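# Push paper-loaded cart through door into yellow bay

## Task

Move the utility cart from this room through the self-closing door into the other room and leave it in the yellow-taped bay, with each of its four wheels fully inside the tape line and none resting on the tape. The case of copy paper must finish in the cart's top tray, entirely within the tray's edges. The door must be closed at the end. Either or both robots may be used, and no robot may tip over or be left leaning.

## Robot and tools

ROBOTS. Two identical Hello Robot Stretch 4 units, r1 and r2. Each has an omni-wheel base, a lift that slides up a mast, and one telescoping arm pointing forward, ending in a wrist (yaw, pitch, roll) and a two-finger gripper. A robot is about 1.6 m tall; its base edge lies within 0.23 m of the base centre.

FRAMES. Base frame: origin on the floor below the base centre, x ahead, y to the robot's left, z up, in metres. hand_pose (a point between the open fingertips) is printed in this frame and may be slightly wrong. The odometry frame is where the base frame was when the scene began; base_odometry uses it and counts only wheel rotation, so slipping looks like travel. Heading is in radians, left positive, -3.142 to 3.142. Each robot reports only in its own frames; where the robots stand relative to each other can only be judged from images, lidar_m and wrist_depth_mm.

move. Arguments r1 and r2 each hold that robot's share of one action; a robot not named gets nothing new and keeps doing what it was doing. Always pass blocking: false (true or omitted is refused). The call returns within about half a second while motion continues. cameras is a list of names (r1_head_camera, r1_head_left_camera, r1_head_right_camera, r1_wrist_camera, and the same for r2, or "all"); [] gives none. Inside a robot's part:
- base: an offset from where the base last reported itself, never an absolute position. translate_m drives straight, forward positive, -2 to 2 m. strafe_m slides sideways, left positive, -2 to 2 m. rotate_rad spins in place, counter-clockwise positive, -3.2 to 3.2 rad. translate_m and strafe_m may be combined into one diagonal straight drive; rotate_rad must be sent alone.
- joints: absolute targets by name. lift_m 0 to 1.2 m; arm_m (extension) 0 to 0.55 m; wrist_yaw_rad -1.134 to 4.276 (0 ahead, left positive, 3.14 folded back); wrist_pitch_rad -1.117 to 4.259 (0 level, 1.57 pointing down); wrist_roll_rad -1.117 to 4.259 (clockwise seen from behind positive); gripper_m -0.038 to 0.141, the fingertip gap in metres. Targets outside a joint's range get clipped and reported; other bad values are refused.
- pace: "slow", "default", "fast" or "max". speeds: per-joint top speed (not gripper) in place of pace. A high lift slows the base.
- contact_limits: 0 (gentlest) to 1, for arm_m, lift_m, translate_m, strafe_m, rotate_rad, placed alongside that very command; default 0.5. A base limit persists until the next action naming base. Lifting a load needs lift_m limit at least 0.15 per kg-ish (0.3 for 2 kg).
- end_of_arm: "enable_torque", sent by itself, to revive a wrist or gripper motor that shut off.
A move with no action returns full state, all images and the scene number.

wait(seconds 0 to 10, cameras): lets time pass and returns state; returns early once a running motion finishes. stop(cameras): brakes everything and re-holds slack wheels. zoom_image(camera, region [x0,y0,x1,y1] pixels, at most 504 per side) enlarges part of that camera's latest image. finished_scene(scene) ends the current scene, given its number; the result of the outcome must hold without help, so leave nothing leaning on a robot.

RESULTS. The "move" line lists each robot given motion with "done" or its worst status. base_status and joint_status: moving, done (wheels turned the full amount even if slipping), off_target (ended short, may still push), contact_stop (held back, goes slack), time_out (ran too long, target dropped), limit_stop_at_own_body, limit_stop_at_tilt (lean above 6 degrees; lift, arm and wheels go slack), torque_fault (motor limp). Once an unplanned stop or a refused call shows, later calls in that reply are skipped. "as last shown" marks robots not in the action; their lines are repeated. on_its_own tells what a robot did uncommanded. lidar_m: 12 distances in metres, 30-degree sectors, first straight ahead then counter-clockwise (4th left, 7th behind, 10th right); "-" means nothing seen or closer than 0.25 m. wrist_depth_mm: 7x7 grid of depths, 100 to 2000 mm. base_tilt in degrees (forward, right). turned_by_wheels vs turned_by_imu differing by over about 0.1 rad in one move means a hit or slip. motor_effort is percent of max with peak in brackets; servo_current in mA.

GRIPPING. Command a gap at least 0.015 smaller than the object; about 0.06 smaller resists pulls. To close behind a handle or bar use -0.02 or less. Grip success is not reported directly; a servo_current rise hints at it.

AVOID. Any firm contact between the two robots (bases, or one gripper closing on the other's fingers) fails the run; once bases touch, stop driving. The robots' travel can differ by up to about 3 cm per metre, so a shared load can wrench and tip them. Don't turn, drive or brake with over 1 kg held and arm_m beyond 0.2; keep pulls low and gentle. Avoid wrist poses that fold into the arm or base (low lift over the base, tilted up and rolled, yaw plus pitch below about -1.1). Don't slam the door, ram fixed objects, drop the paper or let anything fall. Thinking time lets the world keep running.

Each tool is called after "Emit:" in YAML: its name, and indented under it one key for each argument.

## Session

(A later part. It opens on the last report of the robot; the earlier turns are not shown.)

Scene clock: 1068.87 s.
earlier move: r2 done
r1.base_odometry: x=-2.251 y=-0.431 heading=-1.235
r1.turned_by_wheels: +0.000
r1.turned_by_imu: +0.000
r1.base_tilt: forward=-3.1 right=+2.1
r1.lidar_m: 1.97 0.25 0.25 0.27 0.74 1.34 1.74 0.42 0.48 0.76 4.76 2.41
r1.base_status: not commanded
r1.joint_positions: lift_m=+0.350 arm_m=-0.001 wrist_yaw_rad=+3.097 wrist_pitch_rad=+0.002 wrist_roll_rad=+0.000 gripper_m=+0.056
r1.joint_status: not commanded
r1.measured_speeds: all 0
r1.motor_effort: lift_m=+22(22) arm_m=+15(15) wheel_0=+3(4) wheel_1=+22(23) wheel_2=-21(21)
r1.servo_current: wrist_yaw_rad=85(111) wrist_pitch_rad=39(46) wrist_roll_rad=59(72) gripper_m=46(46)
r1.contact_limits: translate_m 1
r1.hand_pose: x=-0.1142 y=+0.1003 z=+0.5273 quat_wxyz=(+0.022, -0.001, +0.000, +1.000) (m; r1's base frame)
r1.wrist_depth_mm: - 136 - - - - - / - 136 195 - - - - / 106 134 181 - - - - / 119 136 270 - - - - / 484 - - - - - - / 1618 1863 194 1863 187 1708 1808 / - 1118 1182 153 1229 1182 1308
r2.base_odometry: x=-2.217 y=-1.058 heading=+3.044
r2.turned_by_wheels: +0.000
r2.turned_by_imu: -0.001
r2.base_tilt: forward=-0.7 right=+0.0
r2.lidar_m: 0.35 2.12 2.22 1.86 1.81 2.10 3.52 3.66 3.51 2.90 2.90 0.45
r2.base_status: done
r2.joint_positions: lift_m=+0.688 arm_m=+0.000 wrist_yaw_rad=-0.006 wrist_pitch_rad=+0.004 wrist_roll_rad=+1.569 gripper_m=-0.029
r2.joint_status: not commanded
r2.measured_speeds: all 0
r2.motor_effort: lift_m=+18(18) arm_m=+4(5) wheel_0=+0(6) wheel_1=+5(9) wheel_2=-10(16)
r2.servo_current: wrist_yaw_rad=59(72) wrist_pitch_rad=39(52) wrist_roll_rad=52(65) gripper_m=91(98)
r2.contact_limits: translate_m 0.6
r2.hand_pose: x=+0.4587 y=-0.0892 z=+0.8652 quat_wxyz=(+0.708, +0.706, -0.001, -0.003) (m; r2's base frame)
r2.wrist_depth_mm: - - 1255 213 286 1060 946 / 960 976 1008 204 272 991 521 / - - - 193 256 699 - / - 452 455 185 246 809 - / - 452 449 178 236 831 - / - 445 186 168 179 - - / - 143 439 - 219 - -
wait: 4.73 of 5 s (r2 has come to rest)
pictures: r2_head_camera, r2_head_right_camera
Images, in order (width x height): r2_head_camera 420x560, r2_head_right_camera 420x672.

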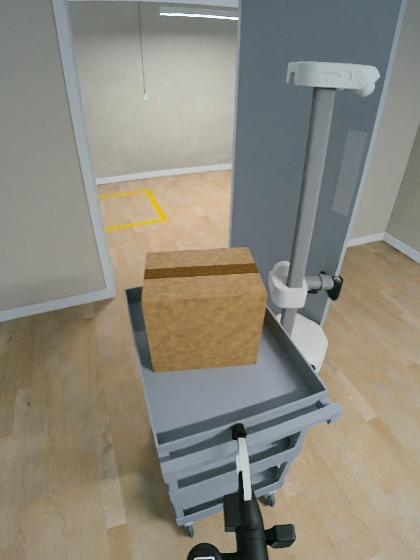

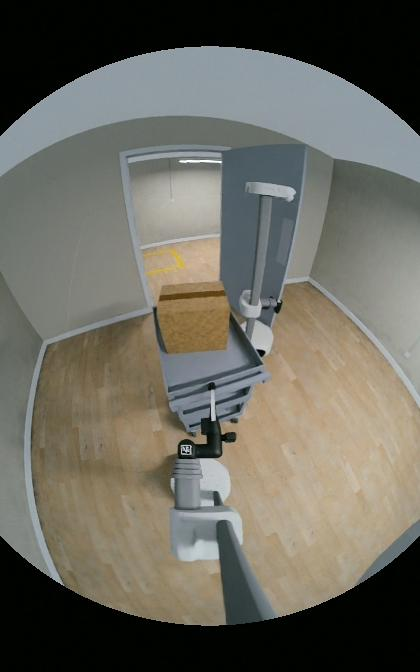

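Emit:
move:
  blocking: false
  r2: {"base": {"translate_m": 0.345, "strafe_m": 0.062}, "pace": "slow", "contact_limits": {"translate_m": 0.6}}
  cameras: []

Emit:
wait:
  seconds: 4.6
  cameras: ["r2_head_camera", "r2_head_right_camera"]

Scene clock: 1078.77 s.
move: r2 moving
r1: as last shown
r1.lidar_m: 1.95 0.25 0.25 0.28 0.67 1.36 1.73 0.41 0.47 0.75 4.77 2.39
r1.motor_effort: lift_m=+22(22) arm_m=+15(15) wheel_0=+3(4) wheel_1=+22(22) wheel_2=-21(21)
r1.servo_current: wrist_yaw_rad=85(104) wrist_pitch_rad=33(46) wrist_roll_rad=46(59) gripper_m=26(46)
r1.contact_limits: translate_m 1
r1.wrist_depth_mm: - 136 - - - - - / - 136 195 - - - - / 106 135 181 - - - - / 119 136 270 - - - - / 480 - - - - - - / 1537 1808 194 1863 187 1618 1808 / 492 878 1182 153 1229 1205 1281
r2.base_odometry: x=-2.230 y=-1.059 heading=+3.044
r2.turned_by_wheels: +0.000
r2.turned_by_imu: +0.000
r2.base_tilt: forward=-0.7 right=+0.1
r2.lidar_m: 0.34 2.10 2.24 1.87 1.84 2.09 3.48 3.67 3.47 2.94 2.90 0.44
r2.base_status: translate_m moving; strafe_m moving
r2.joint_positions: lift_m=+0.688 arm_m=+0.000 wrist_yaw_rad=-0.006 wrist_pitch_rad=+0.004 wrist_roll_rad=+1.569 gripper_m=-0.029
r2.joint_status: not commanded
r2.measured_speeds: translate_m=+0.048 strafe_m=+0.009 rotate_rad=-0.003 lift_m=+0.000 arm_m=+0.000 wrist_yaw_rad=+0.000 wrist_pitch_rad=+0.000 wrist_roll_rad=+0.000
r2.motor_effort: lift_m=+18(18) arm_m=+4(4) wheel_0=+0(6) wheel_1=+7(9) wheel_2=-14(15)
r2.servo_current: wrist_yaw_rad=65(65) wrist_pitch_rad=46(46) wrist_roll_rad=46(65) gripper_m=91(91)
r2.contact_limits: translate_m 0.6
r2.hand_pose: x=+0.4587 y=-0.0892 z=+0.8652 quat_wxyz=(+0.708, +0.706, -0.001, -0.003) (m; r2's base frame)
r2.wrist_depth_mm: - - 1229 214 286 1060 917 / 946 960 960 203 270 991 521 / - - - 193 255 699 - / - 455 452 184 246 820 - / - 452 449 178 235 831 - / - 445 185 169 180 - - / - 144 439 - 220 - -
pictures: none
No camera images: "cameras" was empty.

Scene clock: 1083.03 s.
earlier move: r2 done
r1.base_odometry: x=-2.251 y=-0.431 heading=-1.235
r1.turned_by_wheels: +0.000
r1.turned_by_imu: +0.000
r1.base_tilt: forward=-3.1 right=+2.1
r1.lidar_m: 1.96 0.25 0.25 0.28 0.71 1.37 0.37 0.36 0.45 4.74 4.77 2.38
r1.base_status: not commanded
r1.joint_positions: lift_m=+0.350 arm_m=-0.001 wrist_yaw_rad=+3.097 wrist_pitch_rad=+0.002 wrist_roll_rad=+0.000 gripper_m=+0.056
r1.joint_status: not commanded
r1.measured_speeds: all 0
r1.motor_effort: lift_m=+22(22) arm_m=+15(15) wheel_0=+3(4) wheel_1=+22(23) wheel_2=-21(21)
r1.servo_current: wrist_yaw_rad=98(117) wrist_pitch_rad=39(52) wrist_roll_rad=65(65) gripper_m=39(52)
r1.contact_limits: translate_m 1
r1.hand_pose: x=-0.1142 y=+0.1003 z=+0.5273 quat_wxyz=(+0.022, -0.001, +0.000, +1.000) (m; r1's base frame)
r1.wrist_depth_mm: - 136 521 - - - - / - 136 183 - - - - / 106 134 181 - - - - / 119 137 246 - - - - / - - - - - - - / 1661 1808 192 1808 187 1708 1863 / - 151 182 153 1229 1182 1308
r2.base_odometry: x=-2.566 y=-1.086 heading=+3.045
r2.turned_by_wheels: +0.001
r2.turned_by_imu: +0.002
r2.base_tilt: forward=-0.7 right=+0.1
r2.lidar_m: 0.35 1.76 2.01 1.89 1.89 2.16 3.62 4.01 3.44 2.86 2.84 0.46
r2.base_status: done
r2.joint_positions: lift_m=+0.688 arm_m=+0.000 wrist_yaw_rad=-0.002 wrist_pitch_rad=+0.004 wrist_roll_rad=+1.569 gripper_m=-0.029
r2.joint_status: not commanded
r2.measured_speeds: all 0
r2.motor_effort: lift_m=+18(18) arm_m=+4(4) wheel_0=+6(14) wheel_1=+6(9) wheel_2=-5(15)
r2.servo_current: wrist_yaw_rad=59(65) wrist_pitch_rad=46(52) wrist_roll_rad=52(65) gripper_m=85(98)
r2.contact_limits: translate_m 0.6
r2.hand_pose: x=+0.4591 y=-0.0879 z=+0.8652 quat_wxyz=(+0.708, +0.706, +0.001, -0.002) (m; r2's base frame)
r2.wrist_depth_mm: - - - 200 266 - 866 / - - - 193 258 - 496 / - - - 187 249 715 - / 1756 449 449 181 242 842 - / - 452 452 176 236 831 - / - 452 184 169 179 - - / 1499 144 452 - 222 - -
wait: 4.27 of 4.6 s (r2 has come to rest)
pictures: r2_head_camera, r2_head_right_camera
Images, in order (width x height): r2_head_camera 420x560, r2_head_right_camera 420x672.

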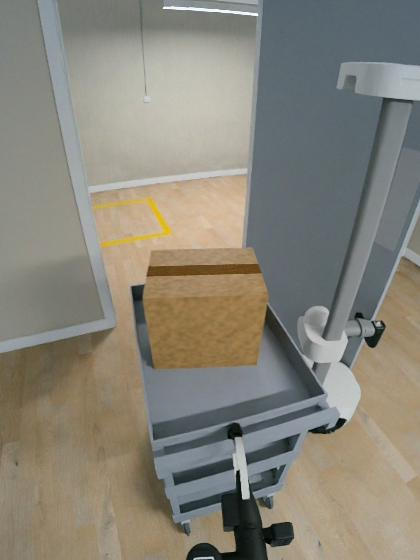

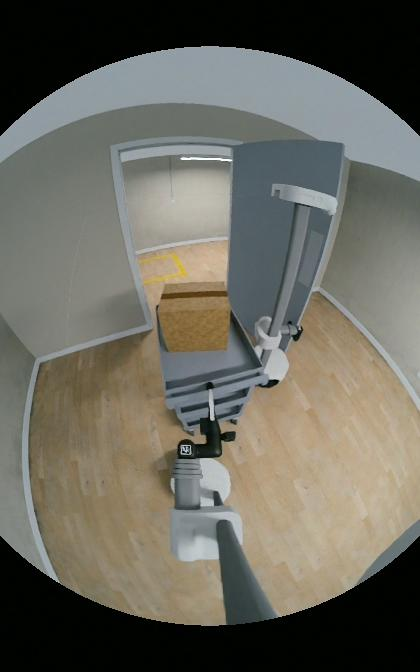

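Emit:
move:
  blocking: false
  r2: {"base": {"translate_m": 0.3, "strafe_m": 0.012}, "pace": "slow", "contact_limits": {"translate_m": 0.6}}
  cameras: []

Emit:
wait:
  seconds: 4.2
  cameras: ["r2_head_camera", "r2_head_right_camera", "r1_head_left_camera"]

Scene clock: 1111.40 s.
move: r2 moving
r1: as last shown
r1.lidar_m: 1.94 0.25 0.25 0.30 0.72 1.36 0.36 0.35 0.42 4.74 4.77 2.42
r1.motor_effort: lift_m=+22(22) arm_m=+15(15) wheel_0=+3(4) wheel_1=+22(22) wheel_2=-21(21)
r1.servo_current: wrist_yaw_rad=104(117) wrist_pitch_rad=33(46) wrist_roll_rad=59(59) gripper_m=46(46)
r1.contact_limits: translate_m 1
r1.wrist_depth_mm: - 136 525 - - - - / - 136 183 - - - - / 106 134 181 - - - - / 119 136 246 - - - - / - - - - - - - / 1661 1708 192 1661 187 1618 1808 / - 151 182 143 1255 1160 1308
r2.base_odometry: x=-2.579 y=-1.086 heading=+3.045
r2.turned_by_wheels: +0.000
r2.turned_by_imu: +0.001
r2.base_tilt: forward=-0.7 right=+0.1
r2.lidar_m: 0.36 1.77 1.99 1.92 1.90 2.16 3.60 4.05 3.43 2.87 2.87 0.42
r2.base_status: translate_m moving; strafe_m moving
r2.joint_positions: lift_m=+0.688 arm_m=+0.000 wrist_yaw_rad=-0.002 wrist_pitch_rad=+0.004 wrist_roll_rad=+1.569 gripper_m=-0.029
r2.joint_status: not commanded
r2.measured_speeds: translate_m=+0.049 strafe_m=+0.002 rotate_rad=+0.002 lift_m=+0.000 arm_m=+0.000 wrist_yaw_rad=+0.000 wrist_pitch_rad=+0.000 wrist_roll_rad=+0.000
r2.motor_effort: lift_m=+18(18) arm_m=+4(4) wheel_0=+9(15) wheel_1=+6(9) wheel_2=-13(13)
r2.servo_current: wrist_yaw_rad=39(52) wrist_pitch_rad=39(46) wrist_roll_rad=46(65) gripper_m=91(98)
r2.contact_limits: translate_m 0.6
r2.hand_pose: x=+0.4591 y=-0.0879 z=+0.8652 quat_wxyz=(+0.708, +0.706, +0.001, -0.002) (m; r2's base frame)
r2.wrist_depth_mm: - - - 203 271 - 854 / - - - 195 260 - 488 / - - - 188 251 759 - / 1808 449 449 182 242 842 - / - 449 449 177 235 820 - / - 449 185 169 179 - - / 1537 449 449 - 221 - -
pictures: none
No camera images: "cameras" was empty.

Scene clock: 1115.17 s.
earlier move: r2 done
r1.base_odometry: x=-2.251 y=-0.431 heading=-1.235
r1.turned_by_wheels: +0.000
r1.turned_by_imu: +0.000
r1.base_tilt: forward=-3.1 right=+2.1
r1.lidar_m: 1.96 0.25 0.25 0.28 0.76 0.35 0.31 0.31 0.62 4.72 4.78 2.37
r1.base_status: not commanded
r1.joint_positions: lift_m=+0.350 arm_m=-0.001 wrist_yaw_rad=+3.097 wrist_pitch_rad=+0.002 wrist_roll_rad=+0.000 gripper_m=+0.056
r1.joint_status: not commanded
r1.measured_speeds: all 0
r1.motor_effort: lift_m=+22(22) arm_m=+15(15) wheel_0=+4(4) wheel_1=+22(22) wheel_2=-21(21)
r1.servo_current: wrist_yaw_rad=85(117) wrist_pitch_rad=39(52) wrist_roll_rad=52(78) gripper_m=46(52)
r1.contact_limits: translate_m 1
r1.hand_pose: x=-0.1142 y=+0.1003 z=+0.5273 quat_wxyz=(+0.022, -0.001, +0.000, +1.000) (m; r1's base frame)
r1.wrist_depth_mm: - 135 484 496 535 - - / - 136 183 640 634 1336 - / 106 135 180 - - 1397 - / 119 136 231 - - 1366 - / - - - - - - - / - 1708 193 1863 187 1618 1808 / 421 164 - 137 759 603 1308
r2.base_odometry: x=-2.866 y=-1.069 heading=+3.045
r2.turned_by_wheels: +0.000
r2.turned_by_imu: +0.001
r2.base_tilt: forward=-0.7 right=+0.0
r2.lidar_m: 0.35 0.47 1.67 1.99 1.98 2.24 3.66 4.31 3.33 2.79 0.74 0.46
r2.base_status: done
r2.joint_positions: lift_m=+0.688 arm_m=+0.000 wrist_yaw_rad=+0.000 wrist_pitch_rad=+0.004 wrist_roll_rad=+1.569 gripper_m=-0.029
r2.joint_status: not commanded
r2.measured_speeds: all 0
r2.motor_effort: lift_m=+17(18) arm_m=+4(5) wheel_0=+6(15) wheel_1=+5(9) wheel_2=-5(14)
r2.servo_current: wrist_yaw_rad=39(59) wrist_pitch_rad=46(46) wrist_roll_rad=52(65) gripper_m=98(98)
r2.contact_limits: translate_m 0.6
r2.hand_pose: x=+0.4592 y=-0.0875 z=+0.8652 quat_wxyz=(+0.708, +0.706, +0.001, -0.001) (m; r2's base frame)
r2.wrist_depth_mm: - - - 204 270 - - / - - - 195 260 - - / - - - 188 249 715 - / - 449 449 182 242 842 - / - 449 452 177 234 831 - / - 445 185 169 178 - - / - - 452 - 220 - -
wait: 3.77 of 4.2 s (r2 has come to rest)
pictures: r1_head_left_camera, r2_head_camera, r2_head_right_camera
Images, in order (width x height): r1_head_left_camera 420x672, r2_head_camera 420x560, r2_head_right_camera 420x672.

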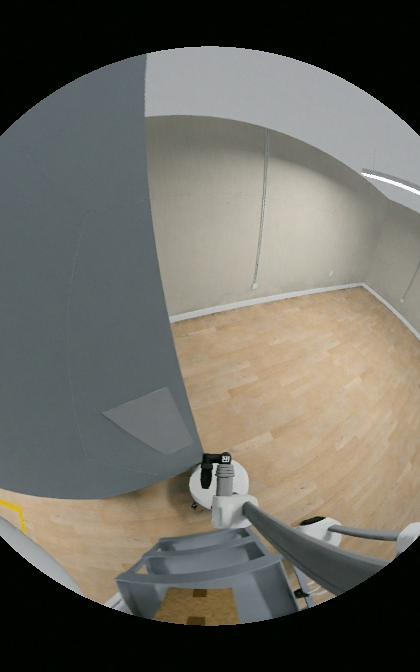

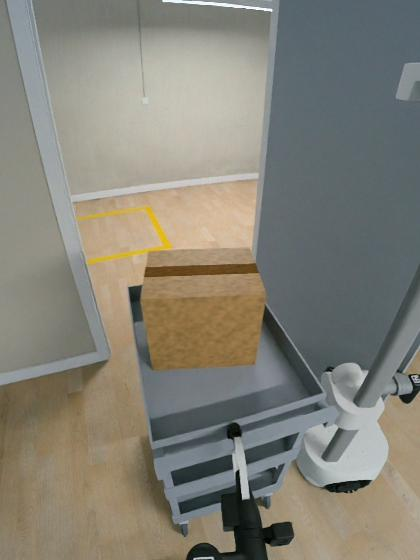

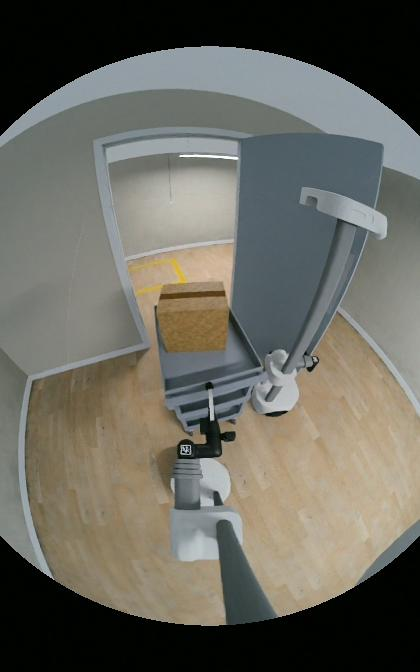

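Emit:
move:
  blocking: false
  r2: {"base": {"translate_m": 0.355, "strafe_m": 0.02}, "pace": "slow", "contact_limits": {"translate_m": 0.6}}
  cameras: []

Emit:
wait:
  seconds: 4.6
  cameras: ["r2_head_camera", "r2_head_right_camera"]

Scene clock: 1143.10 s.
move: r2 moving
r1: as last shown
r1.base_tilt: forward=-3.1 right=+2.2
r1.lidar_m: 1.96 0.25 0.25 0.28 0.71 0.40 0.30 0.31 0.63 4.71 4.79 2.42
r1.motor_effort: lift_m=+22(22) arm_m=+15(15) wheel_0=+3(4) wheel_1=+22(22) wheel_2=-21(21)
r1.servo_current: wrist_yaw_rad=72(104) wrist_pitch_rad=39(46) wrist_roll_rad=65(65) gripper_m=39(46)
r1.contact_limits: translate_m 1
r1.wrist_depth_mm: - 136 477 504 535 - - / - 135 182 634 634 1366 - / 106 134 181 - - 1336 - / 119 136 231 - - 1336 - / - - - - - - - / 430 1708 192 1863 187 1537 1756 / 1182 151 - 137 768 1229 1336
r2.base_odometry: x=-2.878 y=-1.069 heading=+3.045
r2.turned_by_wheels: +0.000
r2.turned_by_imu: +0.001
r2.base_tilt: forward=-0.6 right=+0.1
r2.lidar_m: 0.35 1.44 1.66 1.98 1.96 2.27 3.68 4.32 3.32 2.78 0.75 0.46
r2.base_status: translate_m moving; strafe_m moving
r2.joint_positions: lift_m=+0.688 arm_m=+0.000 wrist_yaw_rad=+0.000 wrist_pitch_rad=+0.004 wrist_roll_rad=+1.569 gripper_m=-0.029
r2.joint_status: not commanded
r2.measured_speeds: translate_m=+0.048 strafe_m=+0.003 rotate_rad=+0.001 lift_m=+0.000 arm_m=+0.000 wrist_yaw_rad=+0.000 wrist_pitch_rad=+0.000 wrist_roll_rad=+0.000
r2.motor_effort: lift_m=+18(18) arm_m=+4(4) wheel_0=+8(12) wheel_1=+7(7) wheel_2=-10(12)
r2.servo_current: wrist_yaw_rad=46(59) wrist_pitch_rad=39(46) wrist_roll_rad=39(52) gripper_m=91(91)
r2.contact_limits: translate_m 0.6
r2.hand_pose: x=+0.4592 y=-0.0875 z=+0.8652 quat_wxyz=(+0.708, +0.706, +0.001, -0.001) (m; r2's base frame)
r2.wrist_depth_mm: - - - 204 271 - - / - - - 195 259 - - / - - - 189 250 750 - / - 449 452 182 242 831 - / - 452 449 177 235 820 - / - 452 185 170 179 - - / - - 452 - 221 - -
pictures: none
No camera images: "cameras" was empty.

Scene clock: 1147.43 s.
earlier move: r2 done
r1.base_odometry: x=-2.251 y=-0.431 heading=-1.235
r1.turned_by_wheels: +0.000
r1.turned_by_imu: +0.000
r1.base_tilt: forward=-3.1 right=+2.1
r1.lidar_m: 1.97 0.25 0.25 0.28 0.60 0.33 0.40 0.49 0.65 4.73 4.79 2.39
r1.base_status: not commanded
r1.joint_positions: lift_m=+0.350 arm_m=-0.001 wrist_yaw_rad=+3.097 wrist_pitch_rad=+0.002 wrist_roll_rad=+0.000 gripper_m=+0.056
r1.joint_status: not commanded
r1.measured_speeds: all 0
r1.motor_effort: lift_m=+22(22) arm_m=+15(15) wheel_0=+4(4) wheel_1=+22(23) wheel_2=-21(21)
r1.servo_current: wrist_yaw_rad=91(117) wrist_pitch_rad=46(52) wrist_roll_rad=39(72) gripper_m=46(46)
r1.contact_limits: translate_m 1
r1.hand_pose: x=-0.1142 y=+0.1003 z=+0.5273 quat_wxyz=(+0.022, -0.001, +0.000, +1.000) (m; r1's base frame)
r1.wrist_depth_mm: - 135 - 609 469 521 - / - 136 183 634 462 627 691 / 106 135 181 - 466 1397 - / 119 136 270 - 462 1366 - / - - - - - - - / 1756 1808 194 1863 187 1661 1863 / 842 759 1205 137 - - 904
r2.base_odometry: x=-3.221 y=-1.055 heading=+3.045
r2.turned_by_wheels: +0.000
r2.turned_by_imu: +0.001
r2.base_tilt: forward=-0.7 right=+0.0
r2.lidar_m: 0.35 1.16 1.32 2.07 2.08 2.33 3.86 4.65 3.20 0.64 0.48 0.46
r2.base_status: done
r2.joint_positions: lift_m=+0.688 arm_m=+0.000 wrist_yaw_rad=+0.000 wrist_pitch_rad=+0.004 wrist_roll_rad=+1.569 gripper_m=-0.029
r2.joint_status: not commanded
r2.measured_speeds: all 0
r2.motor_effort: lift_m=+17(18) arm_m=+4(5) wheel_0=+4(12) wheel_1=+6(9) wheel_2=-6(13)
r2.servo_current: wrist_yaw_rad=33(59) wrist_pitch_rad=46(46) wrist_roll_rad=52(65) gripper_m=85(98)
r2.contact_limits: translate_m 0.6
r2.hand_pose: x=+0.4592 y=-0.0875 z=+0.8652 quat_wxyz=(+0.708, +0.706, +0.001, -0.001) (m; r2's base frame)
r2.wrist_depth_mm: - - - 208 276 - - / - - - 200 263 - - / - - - 190 253 788 - / - 452 449 183 244 - - / - 449 452 177 234 842 - / - 449 185 169 179 - - / - 445 445 - 220 - -
wait: 4.33 of 4.6 s (r2 has come to rest)
pictures: r2_head_camera, r2_head_right_camera
Images, in order (width x height): r2_head_camera 420x560, r2_head_right_camera 420x672.

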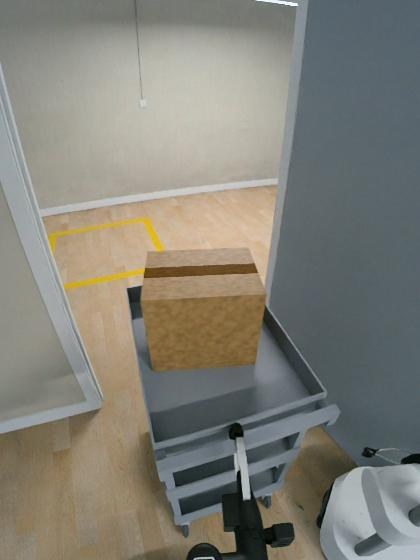

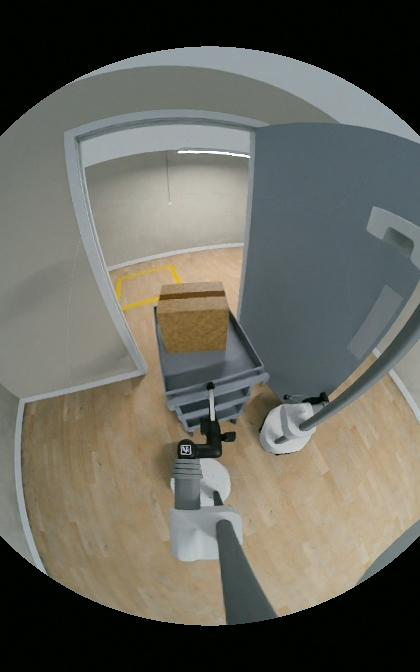

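Emit:
move:
  blocking: false
  r2: {"base": {"translate_m": 0.318, "strafe_m": -0.06}, "pace": "slow", "contact_limits": {"translate_m": 0.5}}
  cameras: []

Emit:
wait:
  seconds: 4.3
  cameras: ["r2_head_camera", "r2_head_right_camera"]

Scene clock: 1166.93 s.
move: r2 moving
r1: as last shown
r1.lidar_m: 1.96 0.25 0.25 0.29 0.58 0.33 0.39 0.49 0.66 4.71 4.78 2.41
r1.motor_effort: lift_m=+22(22) arm_m=+15(15) wheel_0=+4(4) wheel_1=+22(22) wheel_2=-21(21)
r1.servo_current: wrist_yaw_rad=85(111) wrist_pitch_rad=46(52) wrist_roll_rad=72(72) gripper_m=39(46)
r1.contact_limits: translate_m 1
r1.wrist_depth_mm: - 136 - 676 469 525 - / - 135 177 683 462 627 691 / 106 134 180 - 459 1397 - / 119 136 270 - 462 1366 - / - - - - - - - / 1808 1921 193 1808 187 1661 1756 / 854 759 1182 137 182 - 904
r2.base_odometry: x=-3.233 y=-1.052 heading=+3.046
r2.turned_by_wheels: +0.000
r2.turned_by_imu: +0.001
r2.base_tilt: forward=-0.7 right=+0.0
r2.lidar_m: 0.36 1.15 1.30 2.09 2.06 2.32 3.85 4.68 3.21 0.62 0.48 0.45
r2.base_status: translate_m moving; strafe_m moving
r2.joint_positions: lift_m=+0.688 arm_m=+0.000 wrist_yaw_rad=+0.000 wrist_pitch_rad=+0.004 wrist_roll_rad=+1.569 gripper_m=-0.029
r2.joint_status: not commanded
r2.measured_speeds: translate_m=+0.049 strafe_m=-0.009 rotate_rad=+0.001 lift_m=+0.000 arm_m=+0.000 wrist_yaw_rad=+0.000 wrist_pitch_rad=+0.000 wrist_roll_rad=+0.000
r2.motor_effort: lift_m=+18(18) arm_m=+4(4) wheel_0=+13(13) wheel_1=+4(7) wheel_2=-13(13)
r2.servo_current: wrist_yaw_rad=46(52) wrist_pitch_rad=39(46) wrist_roll_rad=39(52) gripper_m=85(91)
r2.contact_limits: translate_m 0.5
r2.hand_pose: x=+0.4592 y=-0.0875 z=+0.8652 quat_wxyz=(+0.708, +0.706, +0.001, -0.001) (m; r2's base frame)
r2.wrist_depth_mm: - - - 207 276 - - / - - - 199 265 - - / - - - 190 253 798 - / - 449 449 183 244 820 - / - 449 449 178 235 831 - / - 445 185 168 179 - - / - - 445 - 221 - -
pictures: none
No camera images: "cameras" was empty.

Scene clock: 1170.93 s.
earlier move: r2 done
r1.base_odometry: x=-2.251 y=-0.431 heading=-1.235
r1.turned_by_wheels: +0.000
r1.turned_by_imu: +0.000
r1.base_tilt: forward=-3.1 right=+2.1
r1.lidar_m: 1.95 0.25 0.25 0.29 0.54 0.47 0.39 0.43 3.07 4.73 4.77 2.43
r1.base_status: not commanded
r1.joint_positions: lift_m=+0.350 arm_m=-0.001 wrist_yaw_rad=+3.097 wrist_pitch_rad=+0.002 wrist_roll_rad=+0.000 gripper_m=+0.056
r1.joint_status: not commanded
r1.measured_speeds: all 0
r1.motor_effort: lift_m=+22(22) arm_m=+15(15) wheel_0=+3(4) wheel_1=+22(22) wheel_2=-21(21)
r1.servo_current: wrist_yaw_rad=104(111) wrist_pitch_rad=46(52) wrist_roll_rad=65(72) gripper_m=46(46)
r1.contact_limits: translate_m 1
r1.hand_pose: x=-0.1142 y=+0.1003 z=+0.5273 quat_wxyz=(+0.022, -0.001, +0.000, +1.000) (m; r1's base frame)
r1.wrist_depth_mm: - 136 - 691 634 640 - / - 135 194 - - 676 627 / 106 134 181 - - - - / 119 136 271 - - - - / - 580 - - - 1366 - / 1756 585 193 1863 188 1808 1808 / 1336 591 750 154 831 - -
r2.base_odometry: x=-3.531 y=-0.965 heading=+3.046
r2.turned_by_wheels: +0.000
r2.turned_by_imu: +0.002
r2.base_tilt: forward=-0.7 right=+0.0
r2.lidar_m: 0.32 0.32 0.98 1.62 2.21 2.51 4.11 4.91 0.44 0.37 0.41 0.45
r2.base_status: done
r2.joint_positions: lift_m=+0.688 arm_m=+0.000 wrist_yaw_rad=+0.000 wrist_pitch_rad=+0.004 wrist_roll_rad=+1.569 gripper_m=-0.029
r2.joint_status: not commanded
r2.measured_speeds: all 0
r2.motor_effort: lift_m=+17(18) arm_m=+4(4) wheel_0=+6(13) wheel_1=+5(8) wheel_2=-6(13)
r2.servo_current: wrist_yaw_rad=52(59) wrist_pitch_rad=39(46) wrist_roll_rad=59(59) gripper_m=85(98)
r2.contact_limits: translate_m 0.5
r2.hand_pose: x=+0.4593 y=-0.0873 z=+0.8652 quat_wxyz=(+0.708, +0.706, +0.001, -0.001) (m; r2's base frame)
r2.wrist_depth_mm: - - - 231 317 322 320 / - - - 213 285 - - / - - - 203 270 1808 - / - - 459 189 251 809 - / - 452 449 181 237 842 - / - 442 185 168 179 - - / - - 430 - 217 - -
wait: 4.00 of 4.3 s (r2 has come to rest)
pictures: r2_head_camera, r2_head_right_camera
Images, in order (width x height): r2_head_camera 420x560, r2_head_right_camera 420x672.

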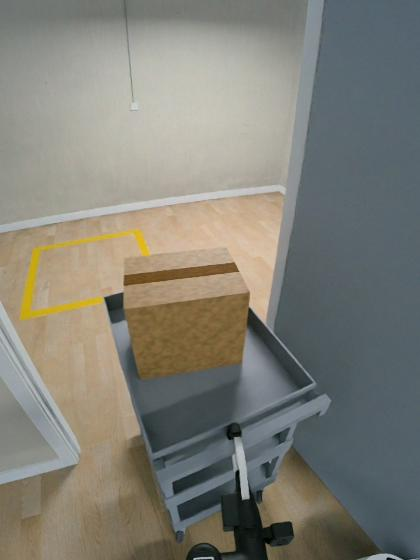

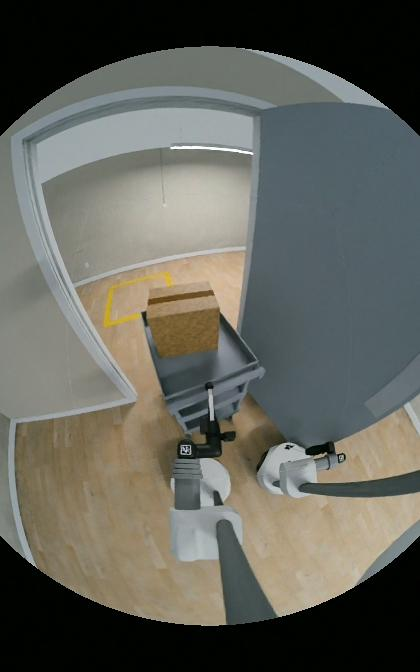

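Emit:
move:
  blocking: false
  r2: {"base": {"translate_m": 0.345, "strafe_m": 0.085}, "pace": "slow", "contact_limits": {"translate_m": 0.5}}
  cameras: []

Emit:
wait:
  seconds: 4.6
  cameras: ["r2_head_camera", "r2_head_right_camera"]

Scene clock: 1195.37 s.
move: r2 moving
r1: as last shown
r1.base_tilt: forward=-3.1 right=+2.2
r1.lidar_m: 1.94 0.25 0.25 0.29 0.54 0.43 0.41 0.43 3.02 4.72 4.78 2.39
r1.motor_effort: lift_m=+22(22) arm_m=+15(15) wheel_0=+4(4) wheel_1=+22(22) wheel_2=-21(21)
r1.servo_current: wrist_yaw_rad=72(104) wrist_pitch_rad=39(52) wrist_roll_rad=46(52) gripper_m=39(46)
r1.contact_limits: translate_m 1
r1.wrist_depth_mm: - 136 - 715 634 654 - / - 136 195 - - 676 621 / 106 134 181 - 842 - - / 119 136 268 - 831 - - / - 591 - - 831 1397 - / 1863 603 192 1921 188 1808 1708 / 1336 591 750 154 831 - -
r2.base_odometry: x=-3.544 y=-0.967 heading=+3.046
r2.turned_by_wheels: +0.000
r2.turned_by_imu: +0.001
r2.base_tilt: forward=-0.7 right=+0.1
r2.lidar_m: 0.30 0.43 0.97 1.60 2.20 2.52 4.16 4.96 0.43 0.37 0.41 0.48
r2.base_status: translate_m moving; strafe_m moving
r2.joint_positions: lift_m=+0.688 arm_m=+0.000 wrist_yaw_rad=+0.000 wrist_pitch_rad=+0.004 wrist_roll_rad=+1.569 gripper_m=-0.029
r2.joint_status: not commanded
r2.measured_speeds: translate_m=+0.049 strafe_m=+0.011 rotate_rad=+0.001 lift_m=+0.000 arm_m=+0.000 wrist_yaw_rad=+0.000 wrist_pitch_rad=+0.000 wrist_roll_rad=+0.000
r2.motor_effort: lift_m=+18(18) arm_m=+4(4) wheel_0=+10(11) wheel_1=+8(8) wheel_2=-11(12)
r2.servo_current: wrist_yaw_rad=46(52) wrist_pitch_rad=39(46) wrist_roll_rad=46(59) gripper_m=98(98)
r2.contact_limits: translate_m 0.5
r2.hand_pose: x=+0.4593 y=-0.0873 z=+0.8652 quat_wxyz=(+0.708, +0.706, +0.001, -0.001) (m; r2's base frame)
r2.wrist_depth_mm: - - - 235 322 320 322 / - - - 215 286 - - / - - - 204 272 1756 - / - - 462 190 253 788 - / - 452 452 181 237 820 - / - 442 185 167 179 - - / - 433 433 - 216 - -
pictures: none
No camera images: "cameras" was empty.

Scene clock: 1199.67 s.
earlier move: r2 done
r1.base_odometry: x=-2.251 y=-0.431 heading=-1.235
r1.turned_by_wheels: +0.000
r1.turned_by_imu: +0.000
r1.base_tilt: forward=-3.1 right=+2.2
r1.lidar_m: 1.97 0.25 0.25 0.27 0.72 0.54 0.54 2.79 3.05 4.72 4.79 2.41
r1.base_status: not commanded
r1.joint_positions: lift_m=+0.350 arm_m=-0.001 wrist_yaw_rad=+3.097 wrist_pitch_rad=+0.002 wrist_roll_rad=+0.000 gripper_m=+0.056
r1.joint_status: not commanded
r1.measured_speeds: all 0
r1.motor_effort: lift_m=+22(22) arm_m=+15(15) wheel_0=+3(4) wheel_1=+22(23) wheel_2=-21(21)
r1.servo_current: wrist_yaw_rad=78(117) wrist_pitch_rad=46(52) wrist_roll_rad=26(72) gripper_m=39(52)
r1.contact_limits: translate_m 1
r1.hand_pose: x=-0.1142 y=+0.1003 z=+0.5273 quat_wxyz=(+0.022, -0.001, +0.000, +1.000) (m; r1's base frame)
r1.wrist_depth_mm: - 136 - 759 759 798 768 / - 136 195 - - 1397 - / 106 134 181 - - - - / 119 136 270 - - - - / - - - - - - - / 1863 1808 193 1708 187 1661 1921 / 1336 1160 1182 699 759 798 891
r2.base_odometry: x=-3.883 y=-1.017 heading=+3.046
r2.turned_by_wheels: -0.001
r2.turned_by_imu: -0.002
r2.base_tilt: forward=-0.6 right=+0.1
r2.lidar_m: 0.34 0.63 0.61 0.99 2.24 2.55 4.22 5.32 0.51 0.62 0.64 0.45
r2.base_status: done
r2.joint_positions: lift_m=+0.688 arm_m=+0.000 wrist_yaw_rad=-0.007 wrist_pitch_rad=+0.004 wrist_roll_rad=+1.569 gripper_m=-0.029
r2.joint_status: not commanded
r2.measured_speeds: all 0
r2.motor_effort: lift_m=+17(18) arm_m=+4(4) wheel_0=+1(11) wheel_1=+5(9) wheel_2=-9(15)
r2.servo_current: wrist_yaw_rad=52(65) wrist_pitch_rad=46(46) wrist_roll_rad=39(59) gripper_m=91(98)
r2.contact_limits: translate_m 0.5
r2.hand_pose: x=+0.4587 y=-0.0893 z=+0.8652 quat_wxyz=(+0.708, +0.706, -0.001, -0.004) (m; r2's base frame)
r2.wrist_depth_mm: - - - 221 297 1464 402 / - - - 208 277 1708 496 / - - - 196 262 1808 - / - - 459 186 248 809 - / - 449 449 179 236 831 - / - 442 186 168 180 - - / - 439 439 - 218 - -
wait: 4.30 of 4.6 s (r2 has come to rest)
pictures: r2_head_camera, r2_head_right_camera
Images, in order (width x height): r2_head_camera 420x560, r2_head_right_camera 420x672.

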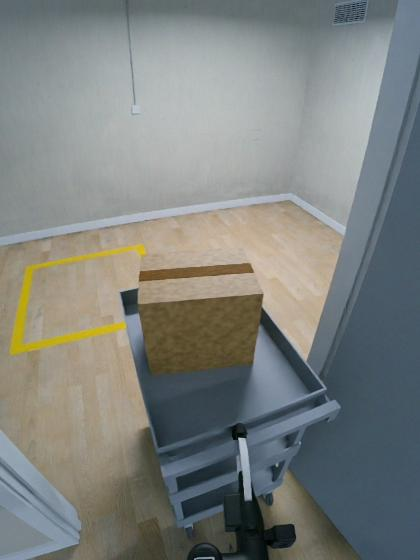

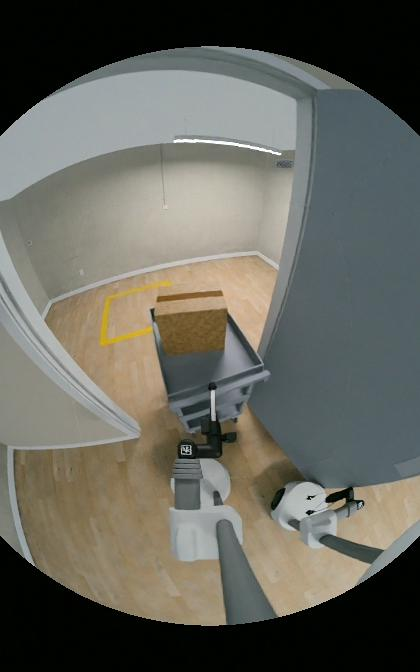

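Emit:
move:
  blocking: false
  r2: {"base": {"translate_m": 0.25, "strafe_m": 0.055}, "pace": "slow", "contact_limits": {"translate_m": 0.5}}
  cameras: []

Emit:
wait:
  seconds: 3.6
  cameras: ["r2_head_right_camera"]

Emit:
move:
  blocking: false
  r2: {"base": {"translate_m": 0.28, "strafe_m": -0.12}, "pace": "slow", "contact_limits": {"translate_m": 0.5}}
  cameras: []

Emit:
wait:
  seconds: 4
  cameras: ["r2_head_camera", "r2_head_right_camera"]

Scene clock: 1222.43 s.
move: r2 moving
r1: as last shown
r1.base_tilt: forward=-3.1 right=+2.1
r1.lidar_m: 1.96 0.25 0.25 0.30 0.74 0.53 0.56 2.80 3.05 4.73 4.78 2.37
r1.motor_effort: lift_m=+22(22) arm_m=+15(15) wheel_0=+3(4) wheel_1=+22(22) wheel_2=-21(21)
r1.servo_current: wrist_yaw_rad=104(117) wrist_pitch_rad=39(46) wrist_roll_rad=46(59) gripper_m=39(46)
r1.contact_limits: translate_m 1
r1.wrist_depth_mm: - 135 - - 768 809 759 / - 136 195 - 699 1366 - / 106 134 181 - 691 - - / 119 136 270 - 691 - - / - - - - 699 - - / 1863 1808 194 1863 187 1661 1983 / 1281 1182 1182 707 768 759 904
r2.base_odometry: x=-3.895 y=-1.018 heading=+3.045
r2.turned_by_wheels: +0.000
r2.turned_by_imu: +0.000
r2.base_tilt: forward=-0.7 right=+0.0
r2.lidar_m: 0.34 3.44 0.63 0.96 2.24 2.52 4.17 5.30 0.52 0.63 0.65 0.46
r2.base_status: translate_m moving; strafe_m moving
r2.joint_positions: lift_m=+0.688 arm_m=+0.000 wrist_yaw_rad=-0.007 wrist_pitch_rad=+0.004 wrist_roll_rad=+1.569 gripper_m=-0.029
r2.joint_status: not commanded
r2.measured_speeds: translate_m=+0.048 strafe_m=+0.011 rotate_rad=-0.001 lift_m=+0.000 arm_m=+0.000 wrist_yaw_rad=+0.000 wrist_pitch_rad=+0.000 wrist_roll_rad=+0.000
r2.motor_effort: lift_m=+18(18) arm_m=+4(4) wheel_0=+2(5) wheel_1=+7(8) wheel_2=-13(15)
r2.servo_current: wrist_yaw_rad=52(59) wrist_pitch_rad=39(46) wrist_roll_rad=39(52) gripper_m=91(91)
r2.contact_limits: translate_m 0.5
r2.hand_pose: x=+0.4587 y=-0.0893 z=+0.8652 quat_wxyz=(+0.708, +0.706, -0.001, -0.004) (m; r2's base frame)
r2.wrist_depth_mm: - - - 220 297 1537 402 / - - - 208 277 1618 496 / - - - 196 260 1808 - / - - 452 186 248 809 - / - 449 449 179 236 842 - / - 445 185 168 180 - - / - 436 436 - 218 - -
pictures: none
No camera images: "cameras" was empty.

Scene clock: 1225.73 s.
earlier move: r2 done
r1.base_odometry: x=-2.251 y=-0.431 heading=-1.235
r1.turned_by_wheels: +0.000
r1.turned_by_imu: +0.000
r1.base_tilt: forward=-3.1 right=+2.1
r1.lidar_m: 1.95 0.25 0.25 0.28 0.74 0.71 1.76 2.80 3.06 4.75 4.78 2.37
r1.base_status: not commanded
r1.joint_positions: lift_m=+0.350 arm_m=-0.001 wrist_yaw_rad=+3.097 wrist_pitch_rad=+0.002 wrist_roll_rad=+0.000 gripper_m=+0.056
r1.joint_status: not commanded
r1.measured_speeds: all 0
r1.motor_effort: lift_m=+22(22) arm_m=+15(15) wheel_0=+4(4) wheel_1=+22(23) wheel_2=-21(21)
r1.servo_current: wrist_yaw_rad=104(117) wrist_pitch_rad=46(52) wrist_roll_rad=46(78) gripper_m=39(46)
r1.contact_limits: translate_m 1
r1.hand_pose: x=-0.1142 y=+0.1003 z=+0.5273 quat_wxyz=(+0.022, -0.001, +0.000, +1.000) (m; r1's base frame)
r1.wrist_depth_mm: - 136 - - 820 768 - / - 136 195 - - - - / 106 134 181 - - - - / 119 136 270 - - - - / - - - - - - - / 1863 1863 194 1863 187 991 1808 / 1336 1182 1182 153 820 768 831
r2.base_odometry: x=-4.136 y=-1.047 heading=+3.046
r2.turned_by_wheels: +0.000
r2.turned_by_imu: +0.000
r2.base_tilt: forward=-0.6 right=+0.1
r2.lidar_m: 0.34 3.21 0.49 0.51 2.27 2.59 - 0.79 0.70 0.62 0.58 0.44
r2.base_status: done
r2.joint_positions: lift_m=+0.688 arm_m=+0.000 wrist_yaw_rad=-0.007 wrist_pitch_rad=+0.004 wrist_roll_rad=+1.569 gripper_m=-0.029
r2.joint_status: not commanded
r2.measured_speeds: all 0
r2.motor_effort: lift_m=+18(18) arm_m=+4(4) wheel_0=+4(7) wheel_1=+4(8) wheel_2=-8(15)
r2.servo_current: wrist_yaw_rad=59(65) wrist_pitch_rad=39(46) wrist_roll_rad=39(59) gripper_m=91(98)
r2.contact_limits: translate_m 0.5
r2.hand_pose: x=+0.4587 y=-0.0893 z=+0.8652 quat_wxyz=(+0.708, +0.706, -0.001, -0.004) (m; r2's base frame)
r2.wrist_depth_mm: - - - 208 278 1661 1160 / - - - 200 266 1661 512 / - - - 190 253 750 - / - 452 449 183 244 - - / - 452 449 178 234 820 - / - 442 185 168 179 - - / - 449 445 - 220 - -
wait: 3.30 of 3.6 s (r2 has come to rest)
pictures: r2_head_right_camera
Images, in order (width x height): r2_head_right_camera 420x672.

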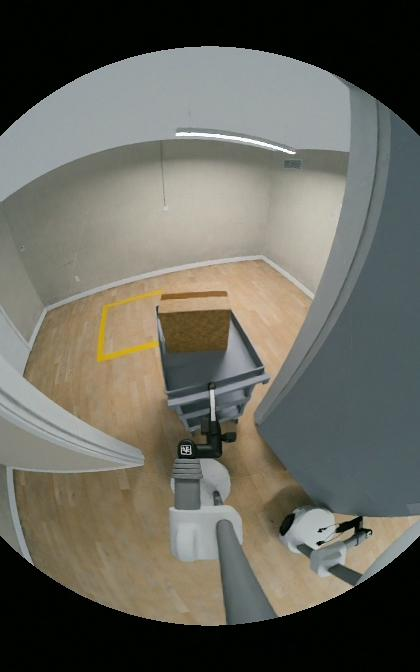

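Scene clock: 1226.23 s.
move: r2 moving
r1: as last shown
r1.lidar_m: 1.97 0.25 0.25 0.29 0.77 0.71 1.73 2.81 3.05 4.72 4.78 2.44
r1.motor_effort: lift_m=+22(22) arm_m=+15(15) wheel_0=+3(4) wheel_1=+22(22) wheel_2=-21(21)
r1.servo_current: wrist_yaw_rad=98(104) wrist_pitch_rad=39(52) wrist_roll_rad=52(52) gripper_m=46(46)
r1.contact_limits: translate_m 1
r1.wrist_depth_mm: - 136 - - 842 759 866 / - 135 195 - - - - / 106 134 181 - - - - / 119 137 270 - - - - / - - - - - - - / 1863 1808 194 1921 187 991 1756 / 1308 1182 1160 153 831 778 831
r2.base_odometry: x=-4.148 y=-1.041 heading=+3.046
r2.turned_by_wheels: +0.000
r2.turned_by_imu: +0.000
r2.base_tilt: forward=-0.7 right=+0.0
r2.lidar_m: 0.36 3.18 0.49 0.47 2.28 2.59 - 0.75 0.71 0.56 0.56 0.43
r2.base_status: translate_m moving; strafe_m moving
r2.joint_positions: lift_m=+0.688 arm_m=+0.000 wrist_yaw_rad=-0.003 wrist_pitch_rad=+0.004 wrist_roll_rad=+1.569 gripper_m=-0.029
r2.joint_status: not commanded
r2.measured_speeds: translate_m=+0.047 strafe_m=-0.020 rotate_rad=+0.000 lift_m=+0.000 arm_m=+0.000 wrist_yaw_rad=+0.012 wrist_pitch_rad=+0.000 wrist_roll_rad=+0.000
r2.motor_effort: lift_m=+18(18) arm_m=+4(4) wheel_0=+8(8) wheel_1=+4(6) wheel_2=-12(14)
r2.servo_current: wrist_yaw_rad=46(65) wrist_pitch_rad=39(46) wrist_roll_rad=33(52) gripper_m=91(91)
r2.contact_limits: translate_m 0.5
r2.hand_pose: x=+0.4590 y=-0.0883 z=+0.8652 quat_wxyz=(+0.708, +0.706, +0.000, -0.002) (m; r2's base frame)
r2.wrist_depth_mm: - - - 206 274 1618 1160 / - - - 198 264 1708 512 / - - - 190 252 809 - / - 449 449 182 242 820 - / - 445 452 177 235 820 - / - 445 185 169 179 - - / - 445 449 - 220 - -
pictures: none
No camera images: "cameras" was empty.

Scene clock: 1229.97 s.
earlier move: r2 done
r1.base_odometry: x=-2.251 y=-0.431 heading=-1.235
r1.turned_by_wheels: +0.000
r1.turned_by_imu: +0.000
r1.base_tilt: forward=-3.1 right=+2.1
r1.lidar_m: 1.96 0.25 0.25 0.27 0.73 0.86 1.71 2.78 3.05 4.73 4.79 2.40
r1.base_status: not commanded
r1.joint_positions: lift_m=+0.350 arm_m=-0.001 wrist_yaw_rad=+3.097 wrist_pitch_rad=+0.002 wrist_roll_rad=+0.000 gripper_m=+0.056
r1.joint_status: not commanded
r1.measured_speeds: all 0
r1.on_its_own: wrist_yaw_rad is at rest, and its servo_current (111 mA) is outside its rest range (0 to 104 mA)
r1.motor_effort: lift_m=+22(22) arm_m=+15(15) wheel_0=+4(4) wheel_1=+22(22) wheel_2=-21(21)
r1.servo_current: wrist_yaw_rad=111(124) wrist_pitch_rad=39(52) wrist_roll_rad=52(65) gripper_m=33(46)
r1.contact_limits: translate_m 1
r1.hand_pose: x=-0.1142 y=+0.1003 z=+0.5273 quat_wxyz=(+0.022, -0.001, +0.000, +1.000) (m; r1's base frame)
r1.wrist_depth_mm: - 136 - - - - - / - 136 195 - - - - / 106 134 181 - - - - / 119 136 270 - - - - / - - - - - - - / 1808 1808 193 1808 187 1708 1708 / 1336 1182 1205 154 1255 1160 809
r2.base_odometry: x=-4.403 y=-0.901 heading=+3.046
r2.turned_by_wheels: +0.001
r2.turned_by_imu: +0.003
r2.base_tilt: forward=-0.6 right=+0.1
r2.lidar_m: 0.33 0.38 2.92 0.59 0.62 2.77 - 0.83 0.48 0.38 0.38 0.48
r2.base_status: done
r2.joint_positions: lift_m=+0.688 arm_m=+0.000 wrist_yaw_rad=+0.002 wrist_pitch_rad=+0.004 wrist_roll_rad=+1.569 gripper_m=-0.029
r2.joint_status: not commanded
r2.measured_speeds: all 0
r2.motor_effort: lift_m=+18(18) arm_m=+4(4) wheel_0=+7(14) wheel_1=+6(8) wheel_2=-4(14)
r2.servo_current: wrist_yaw_rad=52(65) wrist_pitch_rad=46(46) wrist_roll_rad=59(65) gripper_m=85(98)
r2.contact_limits: translate_m 0.5
r2.hand_pose: x=+0.4594 y=-0.0869 z=+0.8652 quat_wxyz=(+0.708, +0.706, +0.002, -0.001) (m; r2's base frame)
r2.wrist_depth_mm: - - - 303 334 342 342 / - - - 287 307 1618 1205 / - - - 212 281 1708 521 / - - - 196 256 759 - / - 459 449 183 239 831 - / - 439 185 167 179 - - / - 427 424 - 216 - -
wait: 3.73 of 4 s (r2 has come to rest)
pictures: r2_head_camera, r2_head_right_camera
Images, in order (width x height): r2_head_camera 420x560, r2_head_right_camera 420x672.

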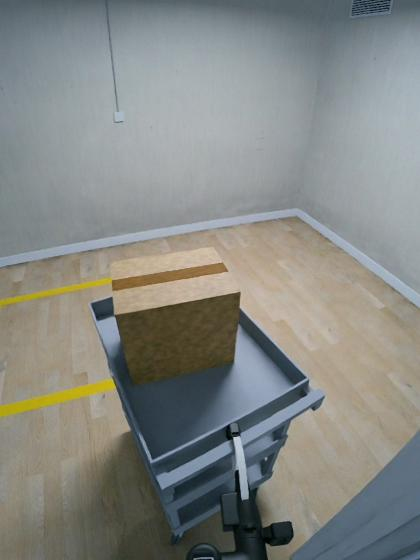

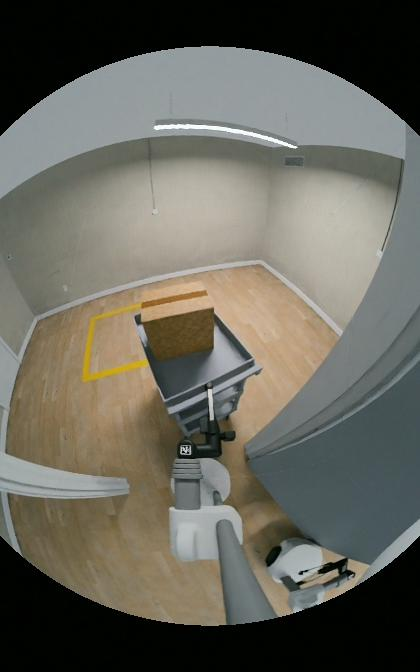

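Emit:
move:
  blocking: false
  r2: {"base": {"translate_m": 0.33, "strafe_m": -0.01}, "pace": "slow", "contact_limits": {"translate_m": 0.5}}
  cameras: []

Emit:
wait:
  seconds: 4.3
  cameras: ["r2_head_camera", "r2_head_right_camera"]

Scene clock: 1259.23 s.
move: r2 moving
r1.base_odometry: x=-2.251 y=-0.431 heading=-1.235
r1.turned_by_wheels: +0.000
r1.turned_by_imu: +0.000
r1.base_tilt: forward=-3.1 right=+2.1
r1.lidar_m: 1.97 0.25 0.25 0.29 0.73 0.86 1.77 2.81 3.04 4.69 4.77 2.43
r1.base_status: not commanded
r1.joint_positions: lift_m=+0.350 arm_m=-0.001 wrist_yaw_rad=+3.097 wrist_pitch_rad=+0.002 wrist_roll_rad=+0.000 gripper_m=+0.056
r1.joint_status: not commanded
r1.measured_speeds: all 0
r1.motor_effort: lift_m=+22(22) arm_m=+15(15) wheel_0=+3(4) wheel_1=+22(22) wheel_2=-21(21)
r1.servo_current: wrist_yaw_rad=124(124) wrist_pitch_rad=39(46) wrist_roll_rad=46(65) gripper_m=46(46)
r1.contact_limits: translate_m 1
r1.hand_pose: x=-0.1142 y=+0.1003 z=+0.5273 quat_wxyz=(+0.022, -0.001, +0.000, +1.000) (m; r1's base frame)
r1.wrist_depth_mm: - 136 - - - - - / - 136 195 - - - - / 106 134 181 - - - - / 119 136 268 - - - - / - - - - - - - / 1863 1863 194 1863 187 1661 1808 / 1308 1160 1182 153 1255 1182 831
r2.base_odometry: x=-4.416 y=-0.900 heading=+3.047
r2.turned_by_wheels: +0.000
r2.turned_by_imu: +0.001
r2.base_tilt: forward=-0.7 right=+0.0
r2.lidar_m: 0.31 0.39 2.95 0.58 0.62 2.81 - 0.85 0.51 0.37 0.35 0.46
r2.base_status: translate_m moving; strafe_m moving
r2.joint_positions: lift_m=+0.688 arm_m=+0.000 wrist_yaw_rad=+0.002 wrist_pitch_rad=+0.004 wrist_roll_rad=+1.569 gripper_m=-0.029
r2.joint_status: not commanded
r2.measured_speeds: translate_m=+0.049 strafe_m=-0.001 rotate_rad=+0.000 lift_m=+0.000 arm_m=+0.000 wrist_yaw_rad=+0.000 wrist_pitch_rad=+0.000 wrist_roll_rad=+0.000
r2.motor_effort: lift_m=+18(18) arm_m=+4(4) wheel_0=+11(11) wheel_1=+6(8) wheel_2=-11(11)
r2.servo_current: wrist_yaw_rad=33(52) wrist_pitch_rad=39(46) wrist_roll_rad=46(59) gripper_m=85(98)
r2.contact_limits: translate_m 0.5
r2.hand_pose: x=+0.4594 y=-0.0869 z=+0.8652 quat_wxyz=(+0.708, +0.706, +0.002, -0.001) (m; r2's base frame)
r2.wrist_depth_mm: - - - 304 338 340 342 / - - - 290 304 1661 455 / - - - 213 281 1708 500 / - - - 196 256 788 - / - 455 449 183 240 820 - / - 445 185 169 179 - - / - 424 424 - 213 - -
pictures: none
No camera images: "cameras" was empty.

Scene clock: 1263.30 s.
earlier move: r2 done
r1.base_odometry: x=-2.251 y=-0.431 heading=-1.235
r1.turned_by_wheels: +0.000
r1.turned_by_imu: +0.000
r1.base_tilt: forward=-3.1 right=+2.2
r1.lidar_m: 1.95 0.25 0.25 0.29 0.71 1.36 1.75 2.82 3.05 4.73 4.76 2.39
r1.base_status: not commanded
r1.joint_positions: lift_m=+0.350 arm_m=-0.001 wrist_yaw_rad=+3.097 wrist_pitch_rad=+0.002 wrist_roll_rad=+0.000 gripper_m=+0.056
r1.joint_status: not commanded
r1.measured_speeds: all 0
r1.on_its_own: wrist_yaw_rad is at rest, and its servo_current (111 mA) is outside its rest range (0 to 104 mA)
r1.motor_effort: lift_m=+22(22) arm_m=+15(15) wheel_0=+3(4) wheel_1=+22(23) wheel_2=-21(21)
r1.servo_current: wrist_yaw_rad=111(124) wrist_pitch_rad=39(52) wrist_roll_rad=39(72) gripper_m=33(46)
r1.contact_limits: translate_m 1
r1.hand_pose: x=-0.1142 y=+0.1003 z=+0.5273 quat_wxyz=(+0.022, -0.001, +0.000, +1.000) (m; r1's base frame)
r1.wrist_depth_mm: - 136 - - - - - / - 136 195 - - - - / 106 134 181 - - - - / 119 136 268 - - - - / - - - - - - - / 1863 1808 193 1921 187 1661 1808 / 1336 1160 1205 153 1205 1182 1281
r2.base_odometry: x=-4.731 y=-0.860 heading=+3.046
r2.turned_by_wheels: +0.000
r2.turned_by_imu: -0.002
r2.base_tilt: forward=-0.7 right=+0.1
r2.lidar_m: 0.28 0.41 2.99 2.58 0.72 2.93 - 0.75 0.36 0.33 2.16 0.45
r2.base_status: done
r2.joint_positions: lift_m=+0.688 arm_m=+0.000 wrist_yaw_rad=-0.005 wrist_pitch_rad=+0.004 wrist_roll_rad=+1.569 gripper_m=-0.029
r2.joint_status: not commanded
r2.measured_speeds: all 0
r2.motor_effort: lift_m=+17(18) arm_m=+4(4) wheel_0=+2(11) wheel_1=+4(8) wheel_2=-7(14)
r2.servo_current: wrist_yaw_rad=52(65) wrist_pitch_rad=39(52) wrist_roll_rad=52(65) gripper_m=85(98)
r2.contact_limits: translate_m 0.5
r2.hand_pose: x=+0.4589 y=-0.0887 z=+0.8652 quat_wxyz=(+0.708, +0.706, +0.000, -0.003) (m; r2's base frame)
r2.wrist_depth_mm: - - - 309 - 1537 1118 / - - - 314 353 1430 410 / - - - 224 300 1661 492 / - - - 202 265 1808 - / - - 455 185 244 820 - / - 445 186 164 180 - - / - 418 413 - 210 - -
wait: 4.07 of 4.3 s (r2 has come to rest)
pictures: r2_head_camera, r2_head_right_camera
Images, in order (width x height): r2_head_camera 420x560, r2_head_right_camera 420x672.

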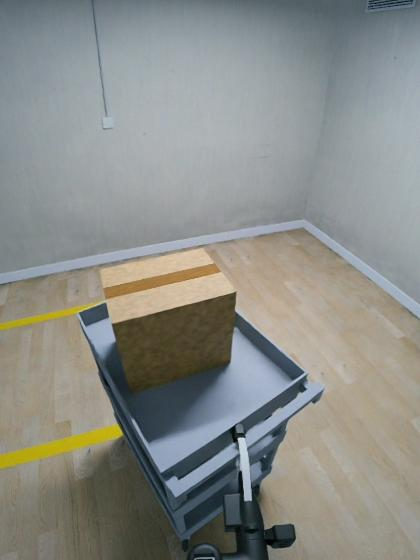

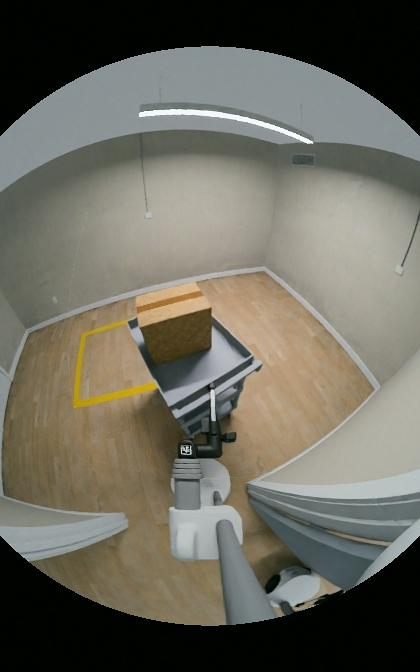

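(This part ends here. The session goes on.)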